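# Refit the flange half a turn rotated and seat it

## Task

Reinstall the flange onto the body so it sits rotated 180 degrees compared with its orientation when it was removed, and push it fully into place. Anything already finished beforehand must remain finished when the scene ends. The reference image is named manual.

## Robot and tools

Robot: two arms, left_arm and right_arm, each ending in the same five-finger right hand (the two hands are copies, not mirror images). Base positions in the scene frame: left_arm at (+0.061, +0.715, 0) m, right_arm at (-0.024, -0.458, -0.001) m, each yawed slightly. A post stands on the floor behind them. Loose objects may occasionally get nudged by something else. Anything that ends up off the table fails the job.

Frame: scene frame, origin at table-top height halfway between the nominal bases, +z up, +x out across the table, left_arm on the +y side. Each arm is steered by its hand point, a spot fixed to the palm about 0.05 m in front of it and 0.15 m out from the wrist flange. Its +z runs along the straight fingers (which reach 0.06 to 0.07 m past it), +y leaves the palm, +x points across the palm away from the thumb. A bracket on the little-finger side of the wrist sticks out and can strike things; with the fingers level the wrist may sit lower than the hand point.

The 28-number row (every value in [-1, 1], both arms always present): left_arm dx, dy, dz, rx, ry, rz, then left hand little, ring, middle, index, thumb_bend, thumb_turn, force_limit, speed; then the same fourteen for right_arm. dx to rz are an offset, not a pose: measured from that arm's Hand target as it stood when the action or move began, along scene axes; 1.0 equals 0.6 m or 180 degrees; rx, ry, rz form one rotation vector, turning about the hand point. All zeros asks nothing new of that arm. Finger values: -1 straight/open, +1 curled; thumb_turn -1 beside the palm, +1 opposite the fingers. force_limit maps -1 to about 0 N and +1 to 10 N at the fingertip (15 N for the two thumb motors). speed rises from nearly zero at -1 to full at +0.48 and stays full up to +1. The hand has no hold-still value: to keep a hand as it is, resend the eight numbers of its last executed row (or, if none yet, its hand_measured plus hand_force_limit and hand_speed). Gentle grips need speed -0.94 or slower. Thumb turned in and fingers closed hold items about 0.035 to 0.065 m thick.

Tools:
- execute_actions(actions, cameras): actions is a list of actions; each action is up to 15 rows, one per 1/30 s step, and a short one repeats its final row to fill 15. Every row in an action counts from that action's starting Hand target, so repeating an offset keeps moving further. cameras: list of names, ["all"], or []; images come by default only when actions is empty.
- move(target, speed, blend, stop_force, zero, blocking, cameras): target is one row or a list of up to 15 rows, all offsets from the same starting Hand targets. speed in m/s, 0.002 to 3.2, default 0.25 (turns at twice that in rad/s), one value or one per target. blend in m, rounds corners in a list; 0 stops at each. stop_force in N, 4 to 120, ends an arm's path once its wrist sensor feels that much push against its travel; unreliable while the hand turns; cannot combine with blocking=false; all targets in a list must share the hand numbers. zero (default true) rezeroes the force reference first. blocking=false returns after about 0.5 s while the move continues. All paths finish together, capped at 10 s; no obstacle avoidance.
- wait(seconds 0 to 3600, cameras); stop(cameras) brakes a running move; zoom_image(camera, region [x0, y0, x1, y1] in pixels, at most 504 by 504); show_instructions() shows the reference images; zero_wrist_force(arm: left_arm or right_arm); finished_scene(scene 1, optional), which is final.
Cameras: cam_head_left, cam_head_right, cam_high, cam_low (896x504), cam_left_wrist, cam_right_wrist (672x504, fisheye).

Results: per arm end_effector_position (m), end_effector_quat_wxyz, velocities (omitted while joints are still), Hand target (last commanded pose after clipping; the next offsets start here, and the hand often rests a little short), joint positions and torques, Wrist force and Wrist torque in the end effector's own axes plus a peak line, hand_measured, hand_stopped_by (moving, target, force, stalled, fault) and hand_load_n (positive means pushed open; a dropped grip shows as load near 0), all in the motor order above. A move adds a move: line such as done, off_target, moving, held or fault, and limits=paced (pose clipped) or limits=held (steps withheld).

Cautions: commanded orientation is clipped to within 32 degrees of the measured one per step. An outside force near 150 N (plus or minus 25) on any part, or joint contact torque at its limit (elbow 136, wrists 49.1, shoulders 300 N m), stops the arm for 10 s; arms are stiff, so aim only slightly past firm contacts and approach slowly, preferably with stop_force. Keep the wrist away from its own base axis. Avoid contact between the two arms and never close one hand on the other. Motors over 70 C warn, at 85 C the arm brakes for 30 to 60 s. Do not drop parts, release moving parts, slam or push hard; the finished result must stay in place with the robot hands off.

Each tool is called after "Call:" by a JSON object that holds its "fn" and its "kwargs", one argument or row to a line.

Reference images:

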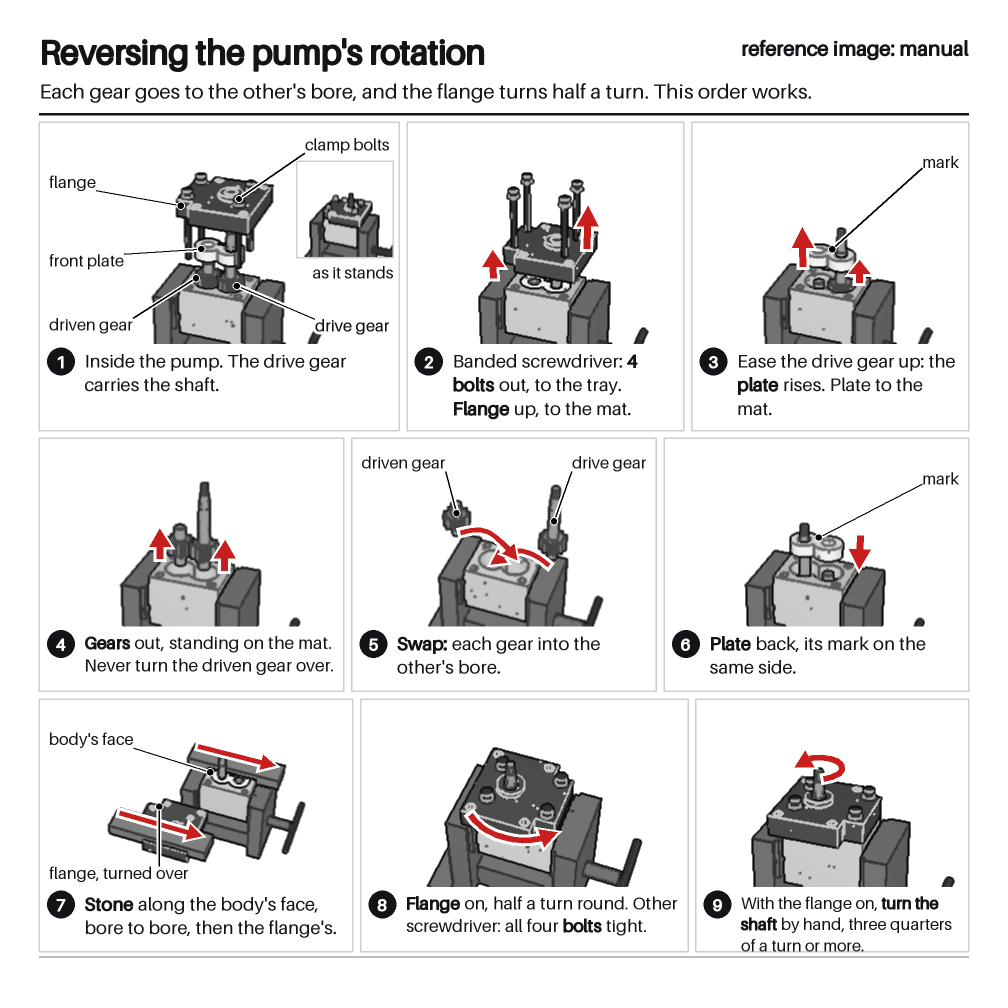

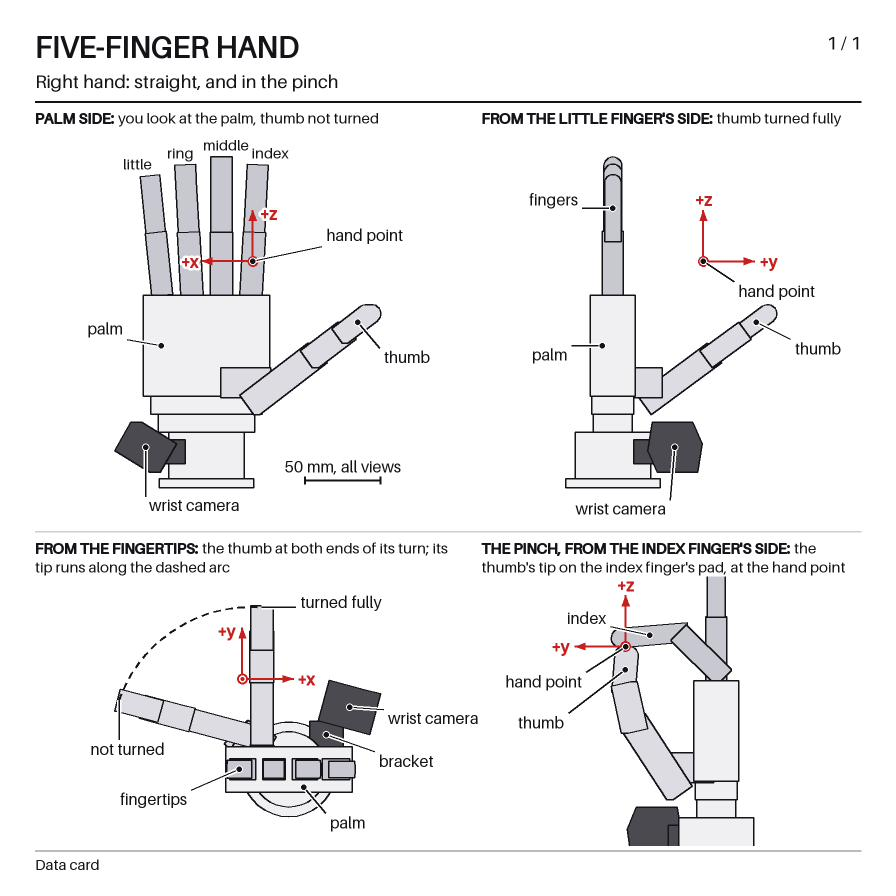

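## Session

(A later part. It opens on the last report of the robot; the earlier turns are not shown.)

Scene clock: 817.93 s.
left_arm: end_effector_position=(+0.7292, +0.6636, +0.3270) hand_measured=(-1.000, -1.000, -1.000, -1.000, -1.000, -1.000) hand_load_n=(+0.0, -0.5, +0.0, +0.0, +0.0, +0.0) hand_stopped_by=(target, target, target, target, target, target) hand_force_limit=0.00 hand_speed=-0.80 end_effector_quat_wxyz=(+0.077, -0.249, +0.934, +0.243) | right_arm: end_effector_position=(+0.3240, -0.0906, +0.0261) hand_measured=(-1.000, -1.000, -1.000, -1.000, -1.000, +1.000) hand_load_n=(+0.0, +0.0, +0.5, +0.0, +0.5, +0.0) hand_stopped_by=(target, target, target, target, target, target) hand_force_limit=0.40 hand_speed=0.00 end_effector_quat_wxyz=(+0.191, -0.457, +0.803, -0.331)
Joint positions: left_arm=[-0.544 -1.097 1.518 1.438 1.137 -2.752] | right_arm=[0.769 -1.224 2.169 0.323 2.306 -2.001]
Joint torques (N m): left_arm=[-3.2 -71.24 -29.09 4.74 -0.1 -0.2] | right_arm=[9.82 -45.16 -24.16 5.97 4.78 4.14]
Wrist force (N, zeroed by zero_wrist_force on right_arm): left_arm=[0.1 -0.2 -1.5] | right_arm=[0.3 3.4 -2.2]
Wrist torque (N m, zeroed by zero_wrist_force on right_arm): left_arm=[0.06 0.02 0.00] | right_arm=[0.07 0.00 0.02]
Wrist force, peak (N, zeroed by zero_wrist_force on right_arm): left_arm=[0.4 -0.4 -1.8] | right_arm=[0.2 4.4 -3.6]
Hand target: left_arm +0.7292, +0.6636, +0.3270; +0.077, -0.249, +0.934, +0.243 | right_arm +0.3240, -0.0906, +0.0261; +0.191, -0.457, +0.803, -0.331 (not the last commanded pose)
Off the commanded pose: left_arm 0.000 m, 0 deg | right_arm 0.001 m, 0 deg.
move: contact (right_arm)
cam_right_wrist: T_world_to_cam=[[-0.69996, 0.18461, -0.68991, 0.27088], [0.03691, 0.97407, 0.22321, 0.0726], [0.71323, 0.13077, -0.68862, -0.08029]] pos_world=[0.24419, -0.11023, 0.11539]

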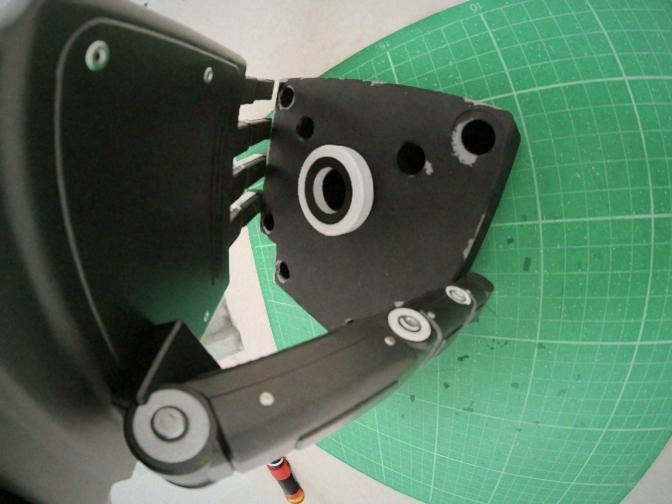

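Call:
{"fn": "move", "kwargs": {
  "target": [0,0,0,0,0,0,-1,-1,-1,-1,-1,-1,0,-0.8,0,0,0,0,0,0,-1,-1,-0.6,-0.6,-1,1,-0.2,-0.94],
  "speed": 0.004,
  "cameras": ["cam_right_wrist"]
}}

Scene clock: 822.17 s.
left_arm: end_effector_position=(+0.7292, +0.6636, +0.3270) hand_measured=(-1.000, -1.000, -1.000, -1.000, -1.000, -1.000) hand_load_n=(+0.0, +0.0, +0.0, +0.0, -0.5, +0.0) hand_stopped_by=(target, target, target, target, target, target) hand_force_limit=0.00 hand_speed=-0.80 end_effector_quat_wxyz=(+0.077, -0.249, +0.934, +0.243) | right_arm: end_effector_position=(+0.3241, -0.0906, +0.0261) hand_measured=(-1.000, -1.000, -0.918, -0.918, -1.000, +1.000) hand_load_n=(+0.0, +0.0, +4.0, +4.5, +0.5, +0.0) hand_stopped_by=(target, target, force, force, target, target) hand_force_limit=-0.20 hand_speed=-0.94 end_effector_quat_wxyz=(+0.191, -0.457, +0.803, -0.331)
Joint positions: left_arm=[-0.544 -1.097 1.518 1.438 1.137 -2.752] | right_arm=[0.769 -1.224 2.169 0.323 2.306 -2.001]
Joint torques (N m): left_arm=[-2.99 -70.79 -29.79 4.53 0.03 -0.32] | right_arm=[12.79 -42.45 -25.89 5.78 0.95 4.15]
Wrist force (N, zeroed by zero_wrist_force on right_arm): left_arm=[0.3 -0.2 -1.3] | right_arm=[1.0 -4.1 -0.5]
Wrist torque (N m, zeroed by zero_wrist_force on right_arm): left_arm=[0.06 -0.01 0.01] | right_arm=[0.39 0.01 -0.04]
Wrist force, peak (N, zeroed by zero_wrist_force on right_arm): left_arm=[0.1 -0.2 -1.8] | right_arm=[0.4 4.2 -2.2]
Hand target: left_arm +0.7292, +0.6636, +0.3270; +0.077, -0.249, +0.934, +0.243 | right_arm +0.3240, -0.0906, +0.0261; +0.191, -0.457, +0.803, -0.331
Off the commanded pose: left_arm 0.000 m, 0 deg | right_arm 0.000 m, 0 deg.
move: done
cam_right_wrist: T_world_to_cam=[[-0.69996, 0.1846, -0.68991, 0.27093], [0.0369, 0.97408, 0.22319, 0.0725], [0.71323, 0.13077, -0.68862, -0.08037]] pos_world=[0.24429, -0.11013, 0.11539]

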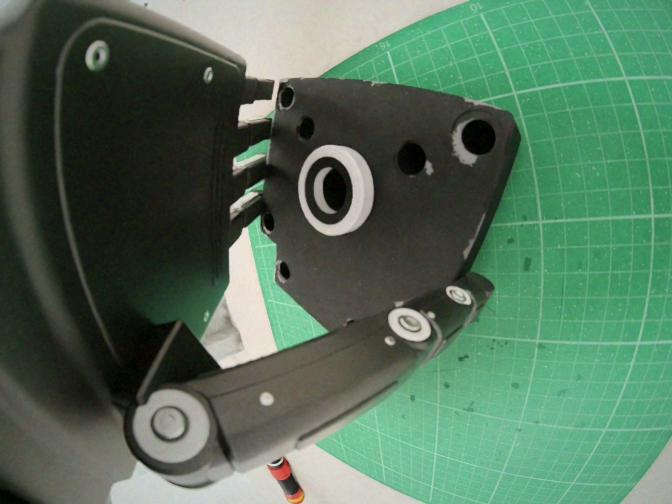

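Call:
{"fn": "move", "kwargs": {
  "target": [0,0,0,0,0,0,-1,-1,-1,-1,-1,-1,0,-0.8,0,0,0,0,0,0,-1,-1,-0.5,-0.5,-1,1,0.7,-0.95],
  "speed": 0.004,
  "cameras": ["cam_right_wrist"]
}}

Call:
{"fn": "move", "kwargs": {
  "target": [0,0,0,0,0,0,-1,-1,-1,-1,-1,-1,0,-0.8,0,0,0.0025,0,0,0,-1,-1,-0.5,-0.5,-1,1,0.7,-0.95],
  "speed": 0.004,
  "cameras": ["cam_right_wrist"]
}}

Scene clock: 826.43 s.
left_arm: end_effector_position=(+0.7292, +0.6636, +0.3270) hand_measured=(-1.000, -1.000, -1.000, -1.000, -1.000, -1.000) hand_load_n=(+0.0, +0.5, +0.0, +0.0, +0.0, +0.0) hand_stopped_by=(target, target, target, target, target, target) hand_force_limit=0.00 hand_speed=-0.80 end_effector_quat_wxyz=(+0.077, -0.249, +0.934, +0.243) | right_arm: end_effector_position=(+0.3240, -0.0906, +0.0261) hand_measured=(-1.000, -1.000, -0.892, -0.896, -1.000, +1.000) hand_load_n=(+0.0, +0.0, +8.5, +9.0, +0.5, +0.0) hand_stopped_by=(target, target, force, force, target, target) hand_force_limit=0.70 hand_speed=-0.95 end_effector_quat_wxyz=(+0.191, -0.457, +0.803, -0.331)
Joint positions: left_arm=[-0.544 -1.097 1.518 1.438 1.137 -2.752] | right_arm=[0.769 -1.224 2.169 0.323 2.306 -2.001]
Joint torques (N m): left_arm=[-2.88 -71.31 -29.23 4.23 0.12 -0.11] | right_arm=[10.72 -41.29 -13.42 5.77 -1.53 2.02]
Wrist force (N, zeroed by zero_wrist_force on right_arm): left_arm=[-0.1 -0.2 -1.4] | right_arm=[1.3 -12.4 1.9]
Wrist torque (N m, zeroed by zero_wrist_force on right_arm): left_arm=[0.06 0.06 -0.01] | right_arm=[0.73 -0.02 -0.12]
Wrist force, peak (N, zeroed by zero_wrist_force on right_arm): left_arm=[-0.4 -0.5 -1.8] | right_arm=[1.0 -12.7 2.0]
Hand target: left_arm +0.7292, +0.6636, +0.3270; +0.077, -0.249, +0.934, +0.243 | right_arm +0.3240, -0.0906, +0.0261; +0.191, -0.457, +0.803, -0.331
Off the commanded pose: left_arm 0.000 m, 0 deg | right_arm 0.000 m, 0 deg.
move: done
cam_right_wrist: T_world_to_cam=[[-0.70001, 0.1846, -0.68986, 0.27093], [0.03691, 0.97407, 0.2232, 0.0725], [0.71318, 0.13078, -0.68867, -0.08036]] pos_world=[0.24429, -0.11013, 0.11539]

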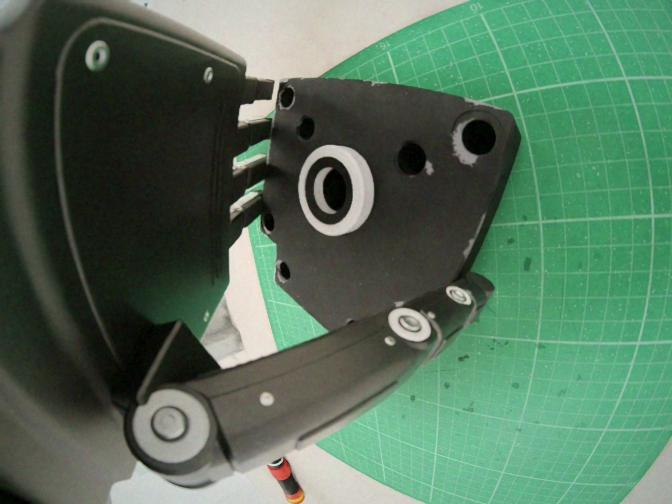

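Scene clock: 827.03 s.
left_arm: end_effector_position=(+0.7292, +0.6636, +0.3270) hand_measured=(-1.000, -1.000, -1.000, -1.000, -1.000, -1.000) hand_load_n=(+0.0, +0.0, +0.0, +0.0, +0.0, +0.0) hand_stopped_by=(target, target, target, target, target, target) hand_force_limit=0.00 hand_speed=-0.80 end_effector_quat_wxyz=(+0.077, -0.249, +0.934, +0.243) | right_arm: end_effector_position=(+0.3240, -0.0906, +0.0276) hand_measured=(-1.000, -1.000, -0.892, -0.896, -1.000, +1.000) hand_load_n=(+0.0, +0.0, +5.5, +5.5, +0.0, +0.0) hand_stopped_by=(target, target, force, force, target, target) hand_force_limit=0.70 hand_speed=-0.95 end_effector_quat_wxyz=(+0.191, -0.457, +0.803, -0.331)
Joint positions: left_arm=[-0.544 -1.097 1.518 1.438 1.137 -2.752] | right_arm=[0.769 -1.226 2.168 0.326 2.306 -2.001]
Joint torques (N m): left_arm=[-3.49 -72.78 -29.16 4.48 0.11 -0.28] | right_arm=[11.55 -66.78 -25.69 5.73 -1.2 2.09]
Wrist force (N, zeroed by zero_wrist_force on right_arm): left_arm=[-0.1 -0.5 -1.5] | right_arm=[0.7 -8.5 2.4]
Wrist torque (N m, zeroed by zero_wrist_force on right_arm): left_arm=[0.03 0.06 -0.02] | right_arm=[0.47 -0.08 -0.08]
Wrist force, peak (N, zeroed by zero_wrist_force on right_arm): left_arm=[-0.1 -0.3 -1.8] | right_arm=[1.6 -12.6 1.6]
Hand target: left_arm +0.7292, +0.6636, +0.3270; +0.077, -0.249, +0.934, +0.243 | right_arm +0.3240, -0.0906, +0.0276; +0.191, -0.457, +0.803, -0.331
Off the commanded pose: left_arm 0.000 m, 0 deg | right_arm 0.000 m, 0 deg.
move: done
cam_right_wrist: T_world_to_cam=[[-0.70006, 0.18458, -0.68982, 0.27192], [0.03691, 0.97408, 0.22317, 0.07227], [0.71313, 0.13077, -0.68873, -0.07922]] pos_world=[0.24419, -0.11023, 0.11689]

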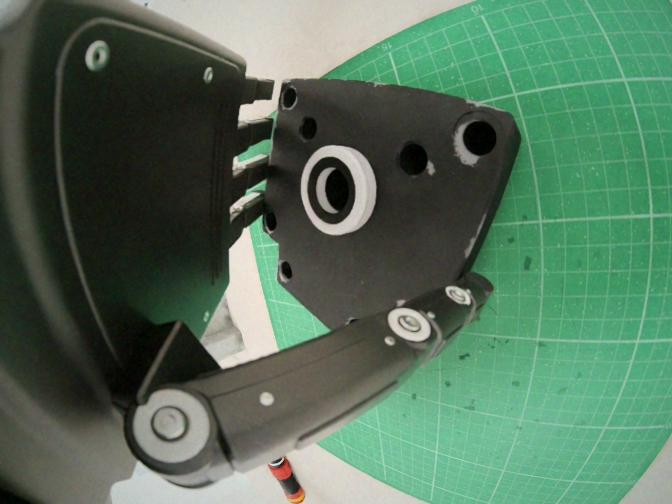

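Call:
{"fn": "move", "kwargs": {
  "target": [0,0,0,0,0,0,-1,-1,-1,-1,-1,-1,0,-0.8,0,0,0.005,0,0,0,-1,-1,-0.5,-0.5,-1,1,0.7,-0.95],
  "speed": 0.004,
  "cameras": ["cam_right_wrist"]
}}

Scene clock: 831.27 s.
left_arm: end_effector_position=(+0.7292, +0.6636, +0.3270) hand_measured=(-1.000, -1.000, -1.000, -1.000, -1.000, -1.000) hand_load_n=(+0.0, +0.0, +0.0, +0.0, -0.5, +0.0) hand_stopped_by=(target, target, target, target, target, target) hand_force_limit=0.00 hand_speed=-0.80 end_effector_quat_wxyz=(+0.077, -0.249, +0.934, +0.243) | right_arm: end_effector_position=(+0.3240, -0.0906, +0.0306) hand_measured=(-1.000, -1.000, -0.890, -0.896, -1.000, +1.000) hand_load_n=(+0.0, +0.0, +0.5, +0.0, +0.0, +0.0) hand_stopped_by=(target, target, force, force, target, target) hand_force_limit=0.70 hand_speed=-0.95 end_effector_quat_wxyz=(+0.191, -0.457, +0.803, -0.331)
Joint positions: left_arm=[-0.544 -1.097 1.518 1.438 1.137 -2.752] | right_arm=[0.769 -1.231 2.167 0.332 2.306 -2.001]
Joint torques (N m): left_arm=[-3.11 -71.87 -29.26 4.19 0.21 -0.23] | right_arm=[13.17 -63.81 -28.45 5.04 -1.13 -0.3]
Wrist force (N, zeroed by zero_wrist_force on right_arm): left_arm=[0.3 -0.2 -1.0] | right_arm=[0.2 -0.3 0.4]
Wrist torque (N m, zeroed by zero_wrist_force on right_arm): left_arm=[0.04 -0.01 0.01] | right_arm=[0.09 -0.03 -0.03]
Wrist force, peak (N, zeroed by zero_wrist_force on right_arm): left_arm=[0.0 -0.2 -1.8] | right_arm=[0.2 -9.1 2.4]
Hand target: left_arm +0.7292, +0.6636, +0.3270; +0.077, -0.249, +0.934, +0.243 | right_arm +0.3240, -0.0906, +0.0306; +0.191, -0.457, +0.803, -0.331
Off the commanded pose: left_arm 0.000 m, 0 deg | right_arm 0.000 m, 0 deg.
move: done
cam_right_wrist: T_world_to_cam=[[-0.70001, 0.1846, -0.68986, 0.27404], [0.03691, 0.97407, 0.2232, 0.0715], [0.71318, 0.13078, -0.68867, -0.07726]] pos_world=[0.24429, -0.11013, 0.11989]

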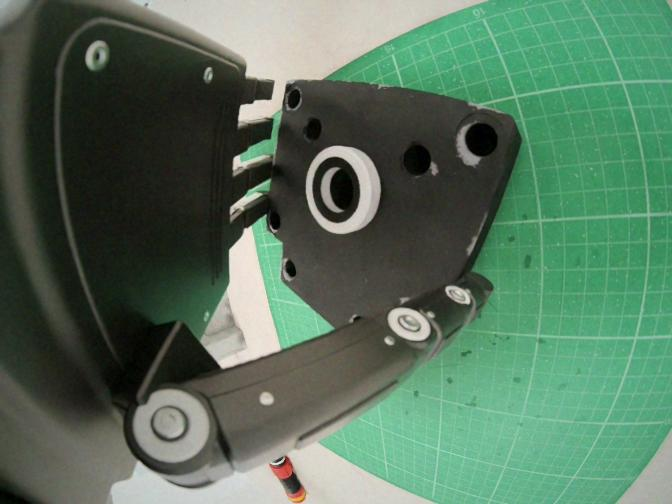

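Call:
{"fn": "zoom_image", "kwargs": {
  "camera": "cam_right_wrist",
  "region": [260, 60, 540, 340]
}}

Scaled by 1.800 from the camera's image (finer frame: 960x720).

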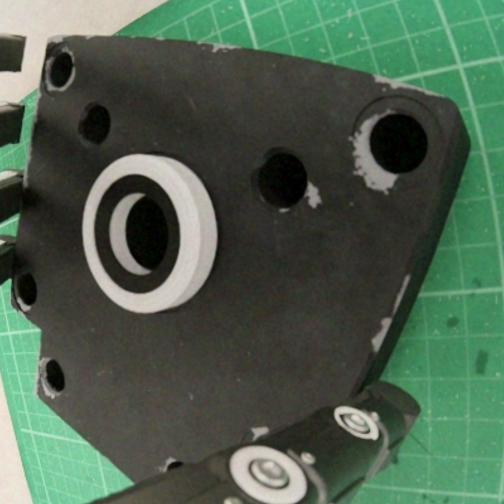

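Call:
{"fn": "move", "kwargs": {
  "target": [
    [0,0,0,0,0,0,-1,-1,-1,-1,-1,-1,0,-0.8,0,0,0,0,0,0,-1,-1,-1,-1,-1,1,0.7,0],
    [0,0,0,0,0,0,-1,-1,-1,-1,-1,-1,0,-0.8,0,0,0.2,0,0,0,-1,-1,-1,-1,-1,-1,0.7,0],
    [0,0,0,0,0,0,-1,-1,-1,-1,-1,-1,0,-0.8,0.0175,-0.0947,0.2823,0.3254,0.0853,-0.4565,-1,-1,-1,-1,-1,-1,0.7,0],
    [0,0,0,0,0,0,-1,-1,-1,-1,-1,-1,0,-0.8,0.0175,-0.0947,0.13,0.3254,0.0853,-0.4565,-1,-1,-1,-1,-1,-1,0.7,0]
  ],
  "speed": 0.2,
  "cameras": ["cam_right_wrist","cam_high"]
}}

Scene clock: 935.97 s.
left_arm: end_effector_position=(+0.7292, +0.6636, +0.3270) hand_measured=(-1.000, -1.000, -1.000, -1.000, -1.000, -1.000) hand_load_n=(+0.0, +0.0, +0.0, +0.0, +0.0, +0.0) hand_stopped_by=(target, target, target, target, target, target) hand_force_limit=0.00 hand_speed=-0.80 end_effector_quat_wxyz=(+0.077, -0.249, +0.934, +0.243) | right_arm: end_effector_position=(+0.3345, -0.1474, +0.1086) hand_measured=(-1.000, -1.000, -1.000, -1.000, -1.000, -1.000) hand_load_n=(+0.0, +0.0, +0.0, +0.0, +0.0, +0.0) hand_stopped_by=(target, target, target, target, target, target) hand_force_limit=0.70 hand_speed=0.00 end_effector_quat_wxyz=(+0.023, +0.262, +0.961, +0.084)
Joint positions: left_arm=[-0.544 -1.097 1.518 1.438 1.137 -2.752] | right_arm=[0.25 -1.494 2.308 0.639 1.442 -0.829]
Joint torques (N m): left_arm=[-3.2 -70.78 -29.5 4.64 0.04 0.02] | right_arm=[12.88 -30.45 -25.89 1.05 -1.47 4.12]
Wrist force (N, zeroed by zero_wrist_force on right_arm): left_arm=[0.2 -0.4 -1.8] | right_arm=[0.6 2.0 -1.0]
Wrist torque (N m, zeroed by zero_wrist_force on right_arm): left_arm=[0.05 0.02 0.00] | right_arm=[0.00 0.00 -0.13]
Wrist force, peak (N, zeroed by zero_wrist_force on right_arm): left_arm=[0.2 -0.2 -2.1] | right_arm=[0.4 3.4 -3.0]
Hand target: left_arm +0.7292, +0.6636, +0.3270; +0.077, -0.249, +0.934, +0.243 | right_arm +0.3345, -0.1474, +0.1086; +0.023, +0.262, +0.961, +0.084
Off the commanded pose: left_arm 0.000 m, 0 deg | right_arm 0.000 m, 0 deg.
move: done
cam_right_wrist: T_world_to_cam=[[0.31615, 0.9326, 0.17408, 0.02218], [0.78368, -0.36014, 0.50612, -0.36808], [0.5347, -0.02359, -0.84471, 0.03032]] pos_world=[0.26523, -0.15253, 0.20805]
Images, in order (width x height): cam_high 896x504, cam_right_wrist 672x504.

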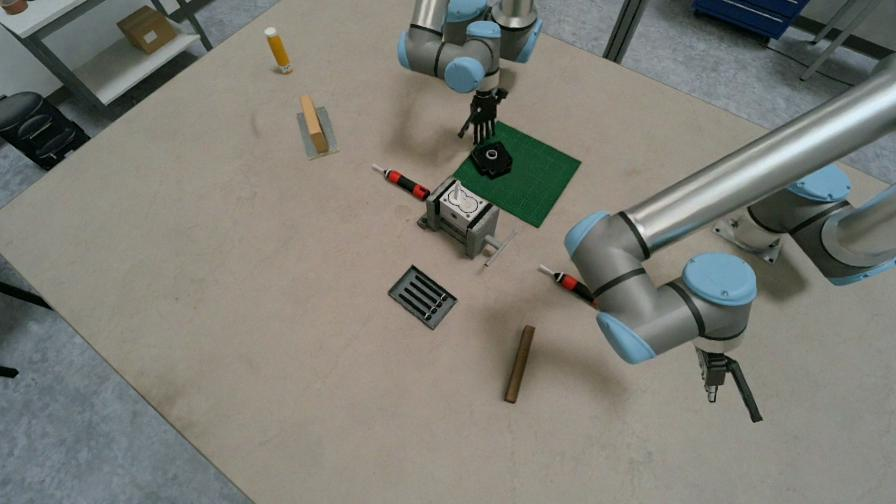

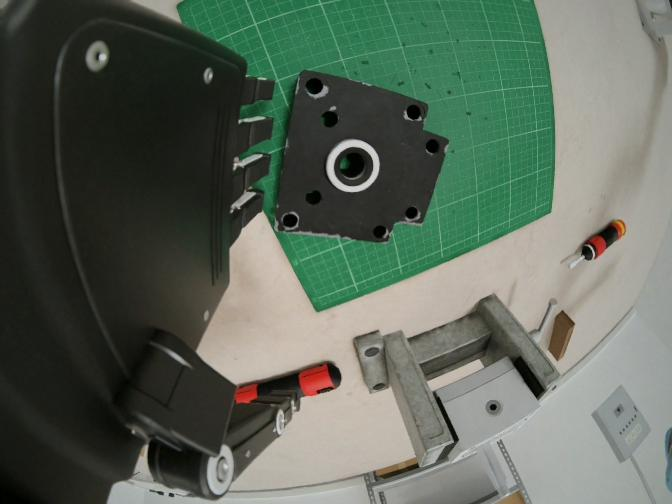

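Call:
{"fn": "move", "kwargs": {
  "target": [-0.2987,-0.5227,0.0,-0.1065,-0.0998,0.6617,-1,-1,-1,-1,-1,-1,0,-0.8,0,0,-0.0393,0,0,0,-1,-1,-1,-1,-1,-1,0.7,0],
  "speed": 0.25,
  "cameras": ["cam_left_wrist","cam_high","cam_right_wrist"]
}}

Scene clock: 973.40 s.
left_arm: end_effector_position=(+0.5500, +0.3500, +0.3270) hand_measured=(-1.000, -1.000, -1.000, -1.000, -1.000, -1.000) hand_load_n=(+0.0, +0.0, +0.0, +0.0, +0.0, +0.0) hand_stopped_by=(target, target, target, target, target, target) hand_force_limit=0.00 hand_speed=-0.80 end_effector_quat_wxyz=(+0.084, +0.960, -0.264, -0.023) | right_arm: end_effector_position=(+0.3345, -0.1474, +0.0849) hand_measured=(-1.000, -1.000, -1.000, -1.000, -1.000, -1.000) hand_load_n=(+0.0, +0.0, +0.0, +0.0, +0.0, +0.0) hand_stopped_by=(target, target, target, target, target, target) hand_force_limit=0.70 hand_speed=0.00 end_effector_quat_wxyz=(+0.023, +0.262, +0.961, +0.084)
Joint positions: left_arm=[-0.694 -1.253 1.571 1.216 1.742 -4.925] | right_arm=[0.25 -1.455 2.325 0.582 1.442 -0.829]
Joint torques (N m): left_arm=[2.47 -59.49 -41.29 5.32 -0.98 -1.68] | right_arm=[12.33 -39.78 -19.57 4.58 -1.13 3.81]
Wrist force (N, zeroed by zero_wrist_force on right_arm): left_arm=[-0.5 -0.4 -1.0] | right_arm=[1.2 2.1 -0.9]
Wrist torque (N m, zeroed by zero_wrist_force on right_arm): left_arm=[-0.15 0.02 -0.16] | right_arm=[0.03 -0.08 -0.11]
Wrist force, peak (N, zeroed by zero_wrist_force on right_arm): left_arm=[0.1 -0.2 -2.0] | right_arm=[0.9 2.7 -1.1]
Hand target: left_arm +0.5500, +0.3500, +0.3270; +0.084, +0.960, -0.264, -0.023 | right_arm +0.3345, -0.1474, +0.0850; +0.023, +0.262, +0.961, +0.084
Off the commanded pose: left_arm 0.000 m, 0 deg | right_arm 0.000 m, 0 deg.
move: done
cam_left_wrist: T_world_to_cam=[[-0.28825, -0.94973, 0.12219, 0.45257], [-0.78041, 0.30694, 0.54474, 0.1465], [-0.55486, 0.06166, -0.82966, 0.6701]] pos_world=[0.61659, 0.34353, 0.42085]
cam_right_wrist: T_world_to_cam=[[0.31611, 0.93259, 0.1742, 0.02628], [0.78364, -0.36017, 0.50615, -0.35614], [0.53477, -0.02349, -0.84467, 0.01038]] pos_world=[0.26523, -0.15253, 0.18445]
Images, in order (width x height): cam_high 896x504, cam_left_wrist 672x504, cam_right_wrist 672x504.

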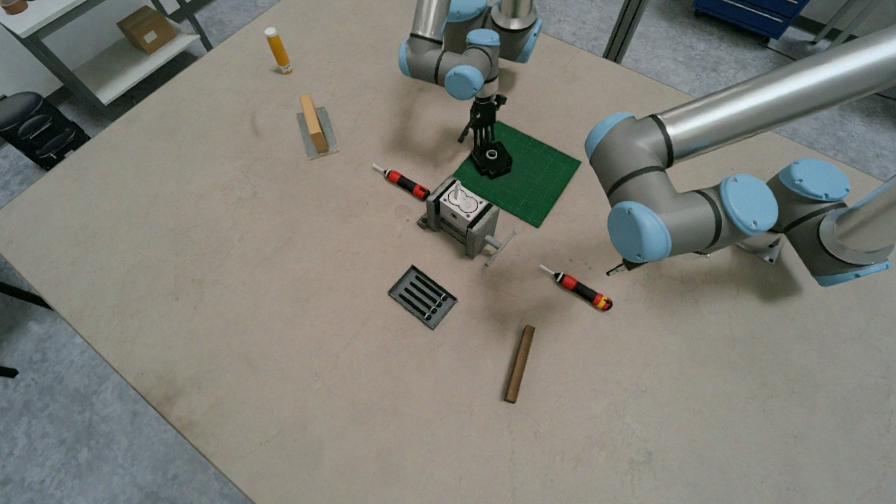

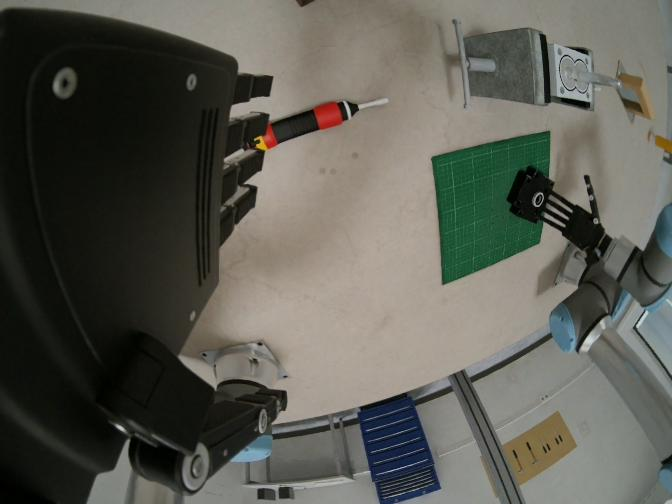

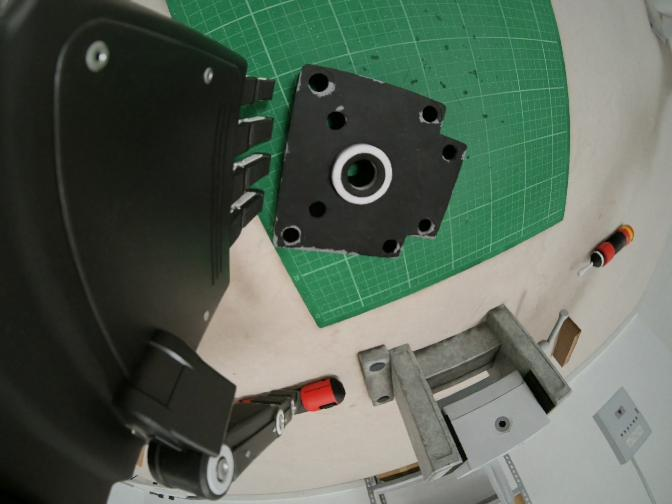

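Call:
{"fn": "move", "kwargs": {
  "target": [
    [-0.2873,-0.5462,-0.1783,0,0,0,-1,-1,-1,-1,-1,-1,0,-0.8,0,0,0,0,0,0,-1,-1,-1,-1,-1,-1,0.7,0],
    [-0.3723,-0.6895,-0.295,0,0,0,-1,-1,-1,-1,-1,-1,0,-0.8,0,0,0,0,0,0,-1,-1,-1,-1,-1,-1,0.7,0]
  ],
  "speed": 0.2,
  "cameras": ["cam_left_wrist","cam_high","cam_right_wrist"]
}}

Scene clock: 981.13 s.
left_arm: end_effector_position=(+0.3335, -0.0512, +0.1598) hand_measured=(-1.000, -1.000, -1.000, -1.000, -1.000, -1.000) hand_load_n=(+0.0, +0.0, +0.0, +0.0, +0.0, +0.0) hand_stopped_by=(target, target, target, target, target, target) hand_force_limit=0.00 hand_speed=-0.80 end_effector_quat_wxyz=(+0.084, +0.960, -0.264, -0.023) | right_arm: end_effector_position=(+0.3345, -0.1474, +0.0850) hand_measured=(-1.000, -1.000, -1.000, -1.000, -1.000, -1.000) hand_load_n=(+0.0, +0.0, +0.0, +0.0, +0.0, +0.0) hand_stopped_by=(target, target, target, target, target, target) hand_force_limit=0.70 hand_speed=0.00 end_effector_quat_wxyz=(+0.023, +0.262, +0.961, +0.084)
Joint positions: left_arm=[-1.272 -0.942 1.392 0.996 1.694 -5.508] | right_arm=[0.25 -1.455 2.325 0.583 1.442 -0.829]
Joint torques (N m): left_arm=[-12.25 -70.73 -40.45 2.55 3.21 -1.69] | right_arm=[14.41 -55.24 -30.23 6.79 -1.04 4.52]
Wrist force (N, zeroed by zero_wrist_force on right_arm): left_arm=[-0.4 -0.7 -1.2] | right_arm=[1.2 2.2 -0.9]
Wrist torque (N m, zeroed by zero_wrist_force on right_arm): left_arm=[-0.20 0.02 -0.15] | right_arm=[0.03 -0.08 -0.10]
Wrist force, peak (N, zeroed by zero_wrist_force on right_arm): left_arm=[-0.8 -3.1 -1.8] | right_arm=[1.2 2.7 -1.0]
Hand target: left_arm +0.3335, -0.0514, +0.1598; +0.084, +0.960, -0.264, -0.023 (not the last commanded pose) | right_arm +0.3345, -0.1474, +0.0850; +0.023, +0.262, +0.961, +0.084
Off the commanded pose: left_arm 0.017 m, 0 deg | right_arm 0.000 m, 0 deg.
move: held (left_arm; a check stopped the path); limits=held
pose unreachable (left arm): on one or more control steps of this call, first in action 0 (counted from 0), this arm could not follow its commanded pose, so it was not sent that pose on those steps. It may still have moved: this result reports where it is.
cause: moving toward the commanded pose would bring a part of the arm too close to another arm (a part of this arm just beyond joint 4 (wrist 1) and a part of the right arm just beyond its joint 4 (wrist 1), where that arm would come to rest).
cam_left_wrist: T_world_to_cam=[[-0.28817, -0.94976, 0.12214, 0.02957], [-0.78044, 0.30685, 0.54475, 0.19184], [-0.55486, 0.06166, -0.82966, 0.43604]] pos_world=[0.40019, -0.05767, 0.25365]
cam_right_wrist: T_world_to_cam=[[0.31611, 0.93259, 0.1742, 0.02628], [0.78364, -0.36017, 0.50615, -0.35614], [0.53477, -0.02349, -0.84467, 0.01038]] pos_world=[0.26523, -0.15253, 0.18445]
Images, in order (width x height): cam_high 896x504, cam_left_wrist 672x504, cam_right_wrist 672x504.

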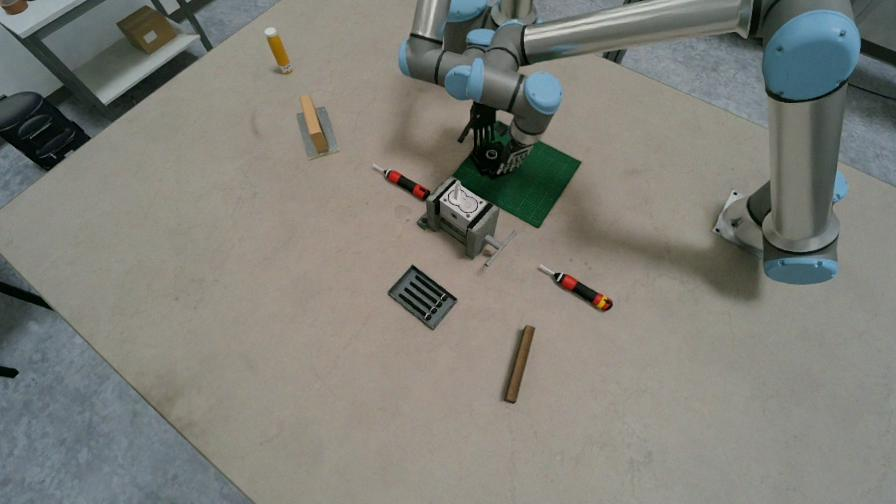

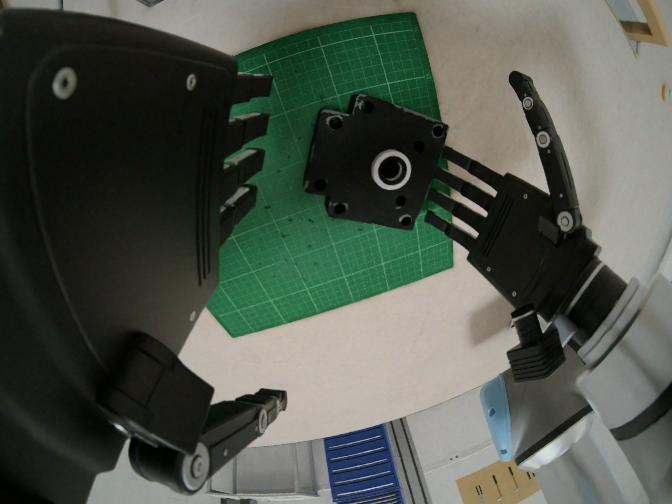

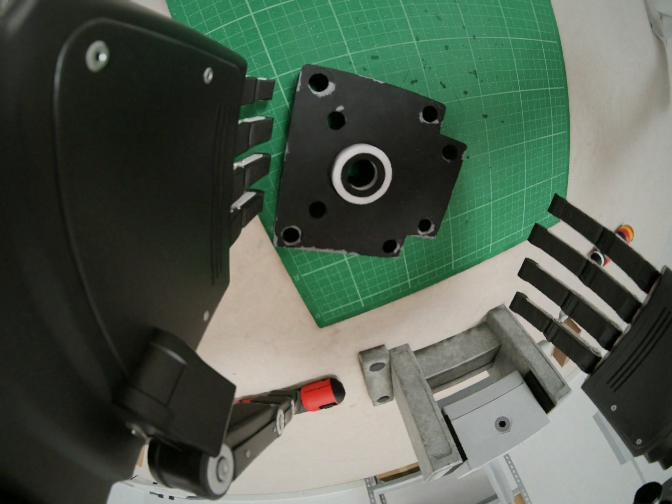

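Call:
{"fn": "move", "kwargs": {
  "target": [
    [0,0,0.2,0,0,0,-1,-1,-1,-1,-1,-1,0,-0.8,0,0,0,0,0,0,-1,-1,-1,-1,-1,-1,0.7,0],
    [0.2775,0.5023,0.4837,0,0,0,-1,-1,-1,-1,-1,-1,0,-0.8,0,0,0,0,0,0,-1,-1,-1,-1,-1,-1,0.7,0]
  ],
  "speed": 0.25,
  "blend": 0.05
}}

Call:
{"fn": "move", "kwargs": {
  "target": [0.0833,0.25,0.5,0,0,0,-1,-1,-1,-1,-1,-1,0,-0.8,0,0,0,0,0,0,-1,-1,-1,-1,-1,-1,0.7,0],
  "speed": 0.25
}}

Scene clock: 1062.63 s.
left_arm: end_effector_position=(+0.4999, +0.2499, +0.4500) hand_measured=(-1.000, -1.000, -1.000, -1.000, -1.000, -1.000) hand_load_n=(+0.0, +0.0, +0.5, +0.0, +0.0, -0.5) hand_stopped_by=(target, target, target, target, target, target) hand_force_limit=0.00 hand_speed=-0.80 end_effector_quat_wxyz=(+0.084, +0.960, -0.264, -0.023) | right_arm: end_effector_position=(+0.3345, -0.1474, +0.0850) hand_measured=(-1.000, -1.000, -1.000, -1.000, -1.000, -1.000) hand_load_n=(+0.0, +0.0, +0.0, +0.0, +0.0, +0.0) hand_stopped_by=(target, target, target, target, target, target) hand_force_limit=0.70 hand_speed=0.00 end_effector_quat_wxyz=(+0.023, +0.262, +0.961, +0.084)
Joint positions: left_arm=[-0.862 -1.279 1.378 1.406 1.734 -5.096] | right_arm=[0.25 -1.455 2.325 0.583 1.442 -0.829]
Joint torques (N m): left_arm=[3.17 -59.23 -30.47 2.92 -0.97 0.64] | right_arm=[14.71 -53.54 -30.23 6.59 -0.84 4.08]
Wrist force (N, zeroed by zero_wrist_force on right_arm): left_arm=[-0.2 -0.7 -0.7] | right_arm=[0.9 2.4 -0.9]
Wrist torque (N m, zeroed by zero_wrist_force on right_arm): left_arm=[-0.18 -0.04 0.05] | right_arm=[0.06 -0.04 -0.11]
Wrist force, peak (N, zeroed by zero_wrist_force on right_arm): left_arm=[-0.3 -2.8 -2.5] | right_arm=[1.3 3.0 -0.9]
Hand target: left_arm +0.5000, +0.2500, +0.4500; +0.084, +0.960, -0.264, -0.023 | right_arm +0.3345, -0.1474, +0.0850; +0.023, +0.262, +0.961, +0.084
Off the commanded pose: left_arm 0.000 m, 0 deg | right_arm 0.000 m, 0 deg.
move: done

Scene clock: 1064.50 s.
left_arm: end_effector_position=(+0.5500, +0.3999, +0.7499) hand_measured=(-1.000, -1.000, -1.000, -1.000, -1.000, -1.000) hand_load_n=(+0.0, +0.0, +0.0, +0.0, +0.0, +0.0) hand_stopped_by=(target, target, target, target, target, target) hand_force_limit=0.00 hand_speed=-0.80 end_effector_quat_wxyz=(+0.084, +0.960, -0.264, -0.023) | right_arm: end_effector_position=(+0.3345, -0.1474, +0.0850) hand_measured=(-1.000, -1.000, -1.000, -1.000, -1.000, -1.000) hand_load_n=(+0.0, +0.0, +0.0, +0.0, +0.0, +0.0) hand_stopped_by=(target, target, target, target, target, target) hand_force_limit=0.70 hand_speed=0.00 end_effector_quat_wxyz=(+0.023, +0.262, +0.961, +0.084)
Joint positions: left_arm=[-0.631 -1.245 0.803 1.987 1.744 -4.862] | right_arm=[0.25 -1.455 2.325 0.583 1.442 -0.829]
Joint torques (N m): left_arm=[0.57 -64.94 -41.19 6.19 0.97 -1.2] | right_arm=[14.83 -54.07 -29.75 6.6 -0.76 4.3]
Wrist force (N, zeroed by zero_wrist_force on right_arm): left_arm=[-0.1 -0.4 -0.7] | right_arm=[0.9 2.6 -0.9]
Wrist torque (N m, zeroed by zero_wrist_force on right_arm): left_arm=[-0.13 -0.06 -0.03] | right_arm=[0.09 -0.03 -0.11]
Wrist force, peak (N, zeroed by zero_wrist_force on right_arm): left_arm=[-0.8 -1.8 -3.3] | right_arm=[1.1 2.7 -0.9]
Hand target: left_arm +0.5499, +0.4000, +0.7500; +0.084, +0.960, -0.264, -0.023 | right_arm +0.3345, -0.1474, +0.0850; +0.023, +0.262, +0.961, +0.084
Off the commanded pose: left_arm 0.000 m, 0 deg | right_arm 0.000 m, 0 deg.
move: done

Call:
{"fn": "move", "kwargs": {
  "target": [0,0,0,-0.3165,-0.387,0,-1,-1,-1,-1,-1,-1,0,-0.8,0,0,0,0,0,0,-1,-1,-1,-1,-1,-1,0.7,0],
  "speed": 0.4
}}

Scene clock: 1070.57 s.
left_arm: end_effector_position=(+0.5499, +0.4000, +0.7500) hand_measured=(-1.000, -1.000, -1.000, -1.000, -1.000, -1.000) hand_load_n=(+0.0, +0.0, +0.0, +0.0, +0.0, +0.0) hand_stopped_by=(target, target, target, target, target, target) hand_force_limit=0.00 hand_speed=-0.80 end_effector_quat_wxyz=(+0.345, +0.654, -0.244, +0.628) | right_arm: end_effector_position=(+0.3345, -0.1474, +0.0850) hand_measured=(-1.000, -1.000, -1.000, -1.000, -1.000, -1.000) hand_load_n=(+0.0, +0.0, +0.0, +0.0, +0.0, +0.0) hand_stopped_by=(target, target, target, target, target, target) hand_force_limit=0.70 hand_speed=0.00 end_effector_quat_wxyz=(+0.023, +0.262, +0.961, +0.084)
Joint positions: left_arm=[-0.63 -1.96 1.717 0.217 1.746 -4.863] | right_arm=[0.25 -1.455 2.325 0.583 1.442 -0.829]
Joint torques (N m): left_arm=[-9.98 -17.74 -35.41 -4.69 -3.44 0.92] | right_arm=[12.23 -54.72 -29.98 6.73 -0.69 4.37]
Wrist force (N, zeroed by zero_wrist_force on right_arm): left_arm=[-2.1 -0.6 -3.1] | right_arm=[1.5 2.3 -0.5]
Wrist torque (N m, zeroed by zero_wrist_force on right_arm): left_arm=[0.07 -0.06 -0.16] | right_arm=[0.03 -0.13 -0.08]
Wrist force, peak (N, zeroed by zero_wrist_force on right_arm): left_arm=[-2.8 -0.7 -3.4] | right_arm=[1.2 2.8 -1.0]
Hand target: left_arm +0.5499, +0.4000, +0.7500; +0.345, +0.654, -0.244, +0.628 | right_arm +0.3345, -0.1474, +0.0850; +0.023, +0.262, +0.961, +0.084
Off the commanded pose: left_arm 0.000 m, 0 deg | right_arm 0.000 m, 0 deg.
move: done

Call:
{"fn": "move", "kwargs": {
  "target": [0,0,0,-0.3165,-0.387,0,-1,-1,-1,-1,-1,-1,0,-0.8,0,0,0,0,0,0,-1,-1,-1,-1,-1,-1,0.7,0],
  "speed": 0.4,
  "cameras": ["cam_high","cam_head_left"]
}}

Scene clock: 1075.40 s.
left_arm: end_effector_position=(+0.5499, +0.4000, +0.7500) hand_measured=(-1.000, -1.000, -1.000, -1.000, -1.000, -1.000) hand_load_n=(+0.0, +0.0, +0.0, +0.0, +0.5, +0.0) hand_stopped_by=(target, target, target, target, target, target) hand_force_limit=0.00 hand_speed=-0.80 end_effector_quat_wxyz=(+0.403, -0.035, -0.080, +0.911) | right_arm: end_effector_position=(+0.3345, -0.1474, +0.0850) hand_measured=(-1.000, -1.000, -1.000, -1.000, -1.000, -1.000) hand_load_n=(+0.0, +0.0, +0.0, +0.0, +0.0, +0.0) hand_stopped_by=(target, target, target, target, target, target) hand_force_limit=0.70 hand_speed=0.00 end_effector_quat_wxyz=(+0.023, +0.262, +0.961, +0.084)
Joint positions: left_arm=[-0.631 -1.644 2.191 -2.144 1.744 -4.864] | right_arm=[0.25 -1.455 2.325 0.583 1.442 -0.829]
Joint torques (N m): left_arm=[-6.47 -23.98 -34.03 -7.44 -2.91 0.51] | right_arm=[16.08 -55.24 -29.12 6.97 0.21 4]
Wrist force (N, zeroed by zero_wrist_force on right_arm): left_arm=[-1.3 0.8 -4.1] | right_arm=[1.0 2.5 -0.7]
Wrist torque (N m, zeroed by zero_wrist_force on right_arm): left_arm=[0.37 0.04 -0.15] | right_arm=[0.07 -0.06 -0.10]
Wrist force, peak (N, zeroed by zero_wrist_force on right_arm): left_arm=[-1.9 1.0 -5.0] | right_arm=[1.4 2.8 -0.6]
Hand target: left_arm +0.5499, +0.4000, +0.7500; +0.403, -0.035, -0.080, +0.911 | right_arm +0.3345, -0.1474, +0.0850; +0.023, +0.262, +0.961, +0.084
Off the commanded pose: left_arm 0.000 m, 0 deg | right_arm 0.000 m, 0 deg.
move: done
Images, in order (width x height): cam_head_left 896x504, cam_high 896x504.

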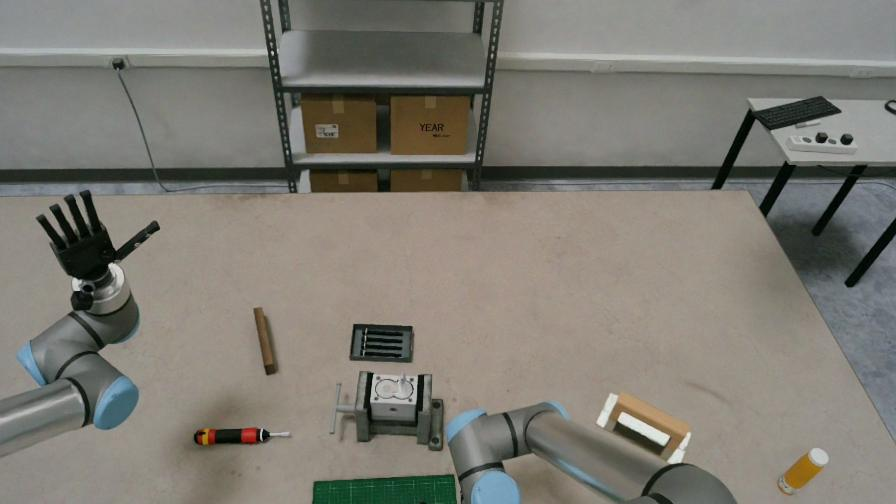

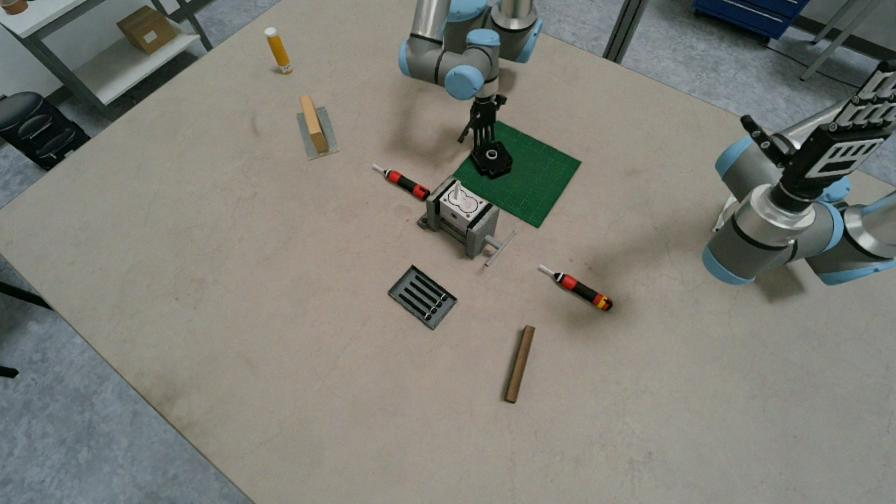

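Call:
{"fn": "move", "kwargs": {
  "target": [0,0,0,-0.387,0.3165,0,-1,-1,-1,-1,-1,-1,0,-0.8,0,0,0,0,0,0,-1,-1,-1,-1,-1,-1,0.7,0],
  "speed": 0.4
}}

Scene clock: 1081.57 s.
left_arm: end_effector_position=(+0.5499, +0.3999, +0.7500) hand_measured=(-1.000, -1.000, -1.000, -1.000, -1.000, -1.000) hand_load_n=(+0.0, +0.0, +0.0, +0.0, +0.0, +0.0) hand_stopped_by=(target, target, target, target, target, target) hand_force_limit=0.00 hand_speed=-0.80 end_effector_quat_wxyz=(+0.302, +0.162, +0.622, +0.704) | right_arm: end_effector_position=(+0.3345, -0.1474, +0.0850) hand_measured=(-1.000, -1.000, -1.000, -1.000, -1.000, -1.000) hand_load_n=(+0.0, +0.0, +0.0, +0.0, +0.0, +0.0) hand_stopped_by=(target, target, target, target, target, target) hand_force_limit=0.70 hand_speed=0.00 end_effector_quat_wxyz=(+0.023, +0.262, +0.961, +0.084)
Joint positions: left_arm=[-1.251 -1.525 2.011 -3.344 0.664 -3.518] | right_arm=[0.25 -1.455 2.325 0.583 1.442 -0.829]
Joint torques (N m): left_arm=[7.06 -46.65 -41.58 -3.11 -0.63 1.41] | right_arm=[14.94 -53.48 -30.04 6.18 -0.13 4.38]
Wrist force (N, zeroed by zero_wrist_force on right_arm): left_arm=[-0.2 -1.2 -4.3] | right_arm=[1.2 2.5 -0.7]
Wrist torque (N m, zeroed by zero_wrist_force on right_arm): left_arm=[0.16 0.07 0.06] | right_arm=[0.06 -0.09 -0.09]
Wrist force, peak (N, zeroed by zero_wrist_force on right_arm): left_arm=[-0.9 0.1 -5.2] | right_arm=[1.0 2.8 -0.7]
Hand target: left_arm +0.5499, +0.4000, +0.7500; +0.302, +0.162, +0.622, +0.704 | right_arm +0.3345, -0.1474, +0.0850; +0.023, +0.262, +0.961, +0.084
Off the commanded pose: left_arm 0.000 m, 0 deg | right_arm 0.000 m, 0 deg.
move: done

Call:
{"fn": "move", "kwargs": {
  "target": [0.0875,-0.3213,0.077,0.3956,0.1078,0,-1,-1,-1,-1,-1,-1,0,-0.8,0,0,0,0,0,0,-1,-1,-1,-1,-1,-1,0.7,0],
  "speed": 0.3
}}

Scene clock: 1123.20 s.
left_arm: end_effector_position=(+0.6024, +0.2073, +0.7963) hand_measured=(-1.000, -1.000, -1.000, -1.000, -1.000, -1.000) hand_load_n=(+0.0, +0.0, +0.0, +0.0, +0.0, +0.0) hand_stopped_by=(target, target, target, target, target, target) hand_force_limit=0.00 hand_speed=-0.80 end_effector_quat_wxyz=(+0.049, +0.415, +0.138, +0.898) | right_arm: end_effector_position=(+0.3345, -0.1474, +0.0850) hand_measured=(-1.000, -1.000, -1.000, -1.000, -1.000, -1.000) hand_load_n=(+0.0, -0.5, +0.0, +0.0, +0.0, +0.0) hand_stopped_by=(target, target, target, target, target, target) hand_force_limit=0.70 hand_speed=0.00 end_effector_quat_wxyz=(+0.023, +0.262, +0.961, +0.084)
Joint positions: left_arm=[-1.251 -1.747 2.007 -1.829 0.665 -3.518] | right_arm=[0.25 -1.455 2.325 0.583 1.442 -0.829]
Joint torques (N m): left_arm=[7.16 -19.34 -39.69 -1.9 -2.13 1.6] | right_arm=[14.34 -55.45 -30.03 6.45 -0.05 4.4]
Wrist force (N, zeroed by zero_wrist_force on right_arm): left_arm=[-2.0 -0.4 -4.5] | right_arm=[1.2 2.1 -0.5]
Wrist torque (N m, zeroed by zero_wrist_force on right_arm): left_arm=[0.21 0.04 -0.11] | right_arm=[0.00 -0.09 -0.10]
Wrist force, peak (N, zeroed by zero_wrist_force on right_arm): left_arm=[-1.8 -1.0 -4.8] | right_arm=[1.2 2.9 -0.5]
Hand target: left_arm +0.6024, +0.2072, +0.7962; +0.049, +0.415, +0.138, +0.898 | right_arm +0.3345, -0.1474, +0.0850; +0.023, +0.262, +0.961, +0.084
Off the commanded pose: left_arm 0.000 m, 0 deg | right_arm 0.000 m, 0 deg.
move: done

Call:
{"fn": "move", "kwargs": {
  "target": [
    [0.0793,0.0216,-0.303,-0.0604,0.2216,0,-1,-1,-1,-1,-1,-1,0,-0.8,0,0,0,0,0,0,-1,-1,-1,-1,-1,-1,0.7,0],
    [-0.0547,-0.0149,-0.5852,-0.1208,0.4432,0,-1,-1,-1,-1,-1,-1,0,-0.8,0,0,0,0,0,0,-1,-1,-1,-1,-1,-1,0.7,0],
    [-0.3345,-0.0912,-0.705,-0.1812,0.6648,0,-1,-1,-1,-1,-1,-1,0,-0.8,0,0,0,0,0,0,-1,-1,-1,-1,-1,-1,0.7,0]
  ],
  "speed": 0.15,
  "blend": 0.05,
  "cameras": ["cam_high","cam_left_wrist"]
}}

Scene clock: 1135.03 s.
left_arm: end_effector_position=(+0.4018, +0.1525, +0.3731) hand_measured=(-1.000, -1.000, -1.000, -1.000, -1.000, -1.000) hand_load_n=(+0.0, +0.0, +0.0, +0.0, -0.5, +0.0) hand_stopped_by=(target, target, target, target, target, target) hand_force_limit=0.00 hand_speed=-0.80 end_effector_quat_wxyz=(+0.002, +0.948, +0.315, +0.035) | right_arm: end_effector_position=(+0.3345, -0.1474, +0.0850) hand_measured=(-1.000, -1.000, -1.000, -1.000, -1.000, -1.000) hand_load_n=(+0.0, +0.0, +0.0, +0.0, +0.0, +0.0) hand_stopped_by=(target, target, target, target, target, target) hand_force_limit=0.70 hand_speed=0.00 end_effector_quat_wxyz=(+0.023, +0.262, +0.961, +0.084)
Joint positions: left_arm=[-1.262 -1.752 2.005 -1.824 -1.5 -3.527] | right_arm=[0.25 -1.455 2.325 0.583 1.442 -0.829]
Joint torques (N m): left_arm=[-8.27 -37.78 -51.31 -1.61 0.19 -1.54] | right_arm=[14.92 -54.14 -29.61 6.72 0.57 4.04]
Wrist force (N, zeroed by zero_wrist_force on right_arm): left_arm=[-0.6 -0.1 -1.3] | right_arm=[1.0 2.5 -0.6]
Wrist torque (N m, zeroed by zero_wrist_force on right_arm): left_arm=[-0.12 0.02 -0.14] | right_arm=[0.07 -0.05 -0.11]
Wrist force, peak (N, zeroed by zero_wrist_force on right_arm): left_arm=[-2.1 -0.3 -4.9] | right_arm=[1.3 2.7 -0.7]
Hand target: left_arm +0.4017, +0.1525, +0.3732; +0.002, +0.948, +0.315, +0.035 | right_arm +0.3345, -0.1474, +0.0850; +0.023, +0.262, +0.961, +0.084
Off the commanded pose: left_arm 0.000 m, 0 deg | right_arm 0.000 m, 0 deg.
move: done
cam_left_wrist: T_world_to_cam=[[0.77331, -0.63399, -0.00603, -0.21013], [-0.55977, -0.68718, 0.46308, 0.15983], [-0.29774, -0.35473, -0.88629, 0.61967]] pos_world=[0.43647, 0.19642, 0.47393]

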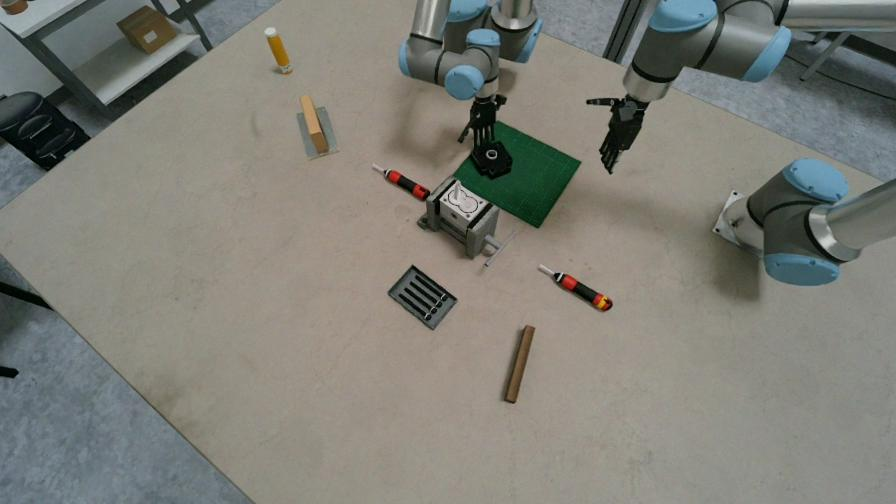

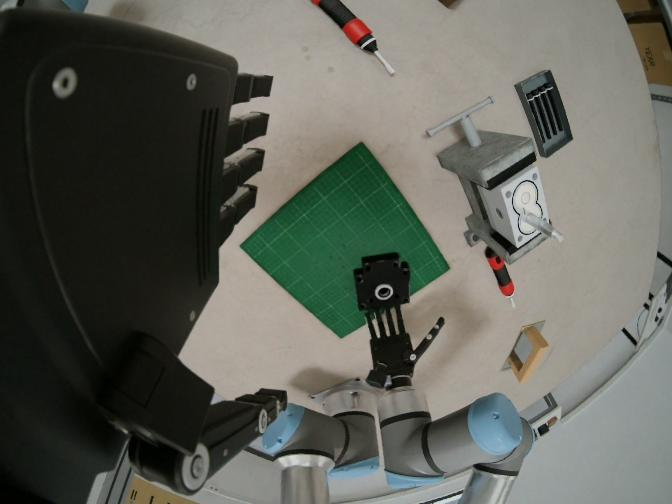

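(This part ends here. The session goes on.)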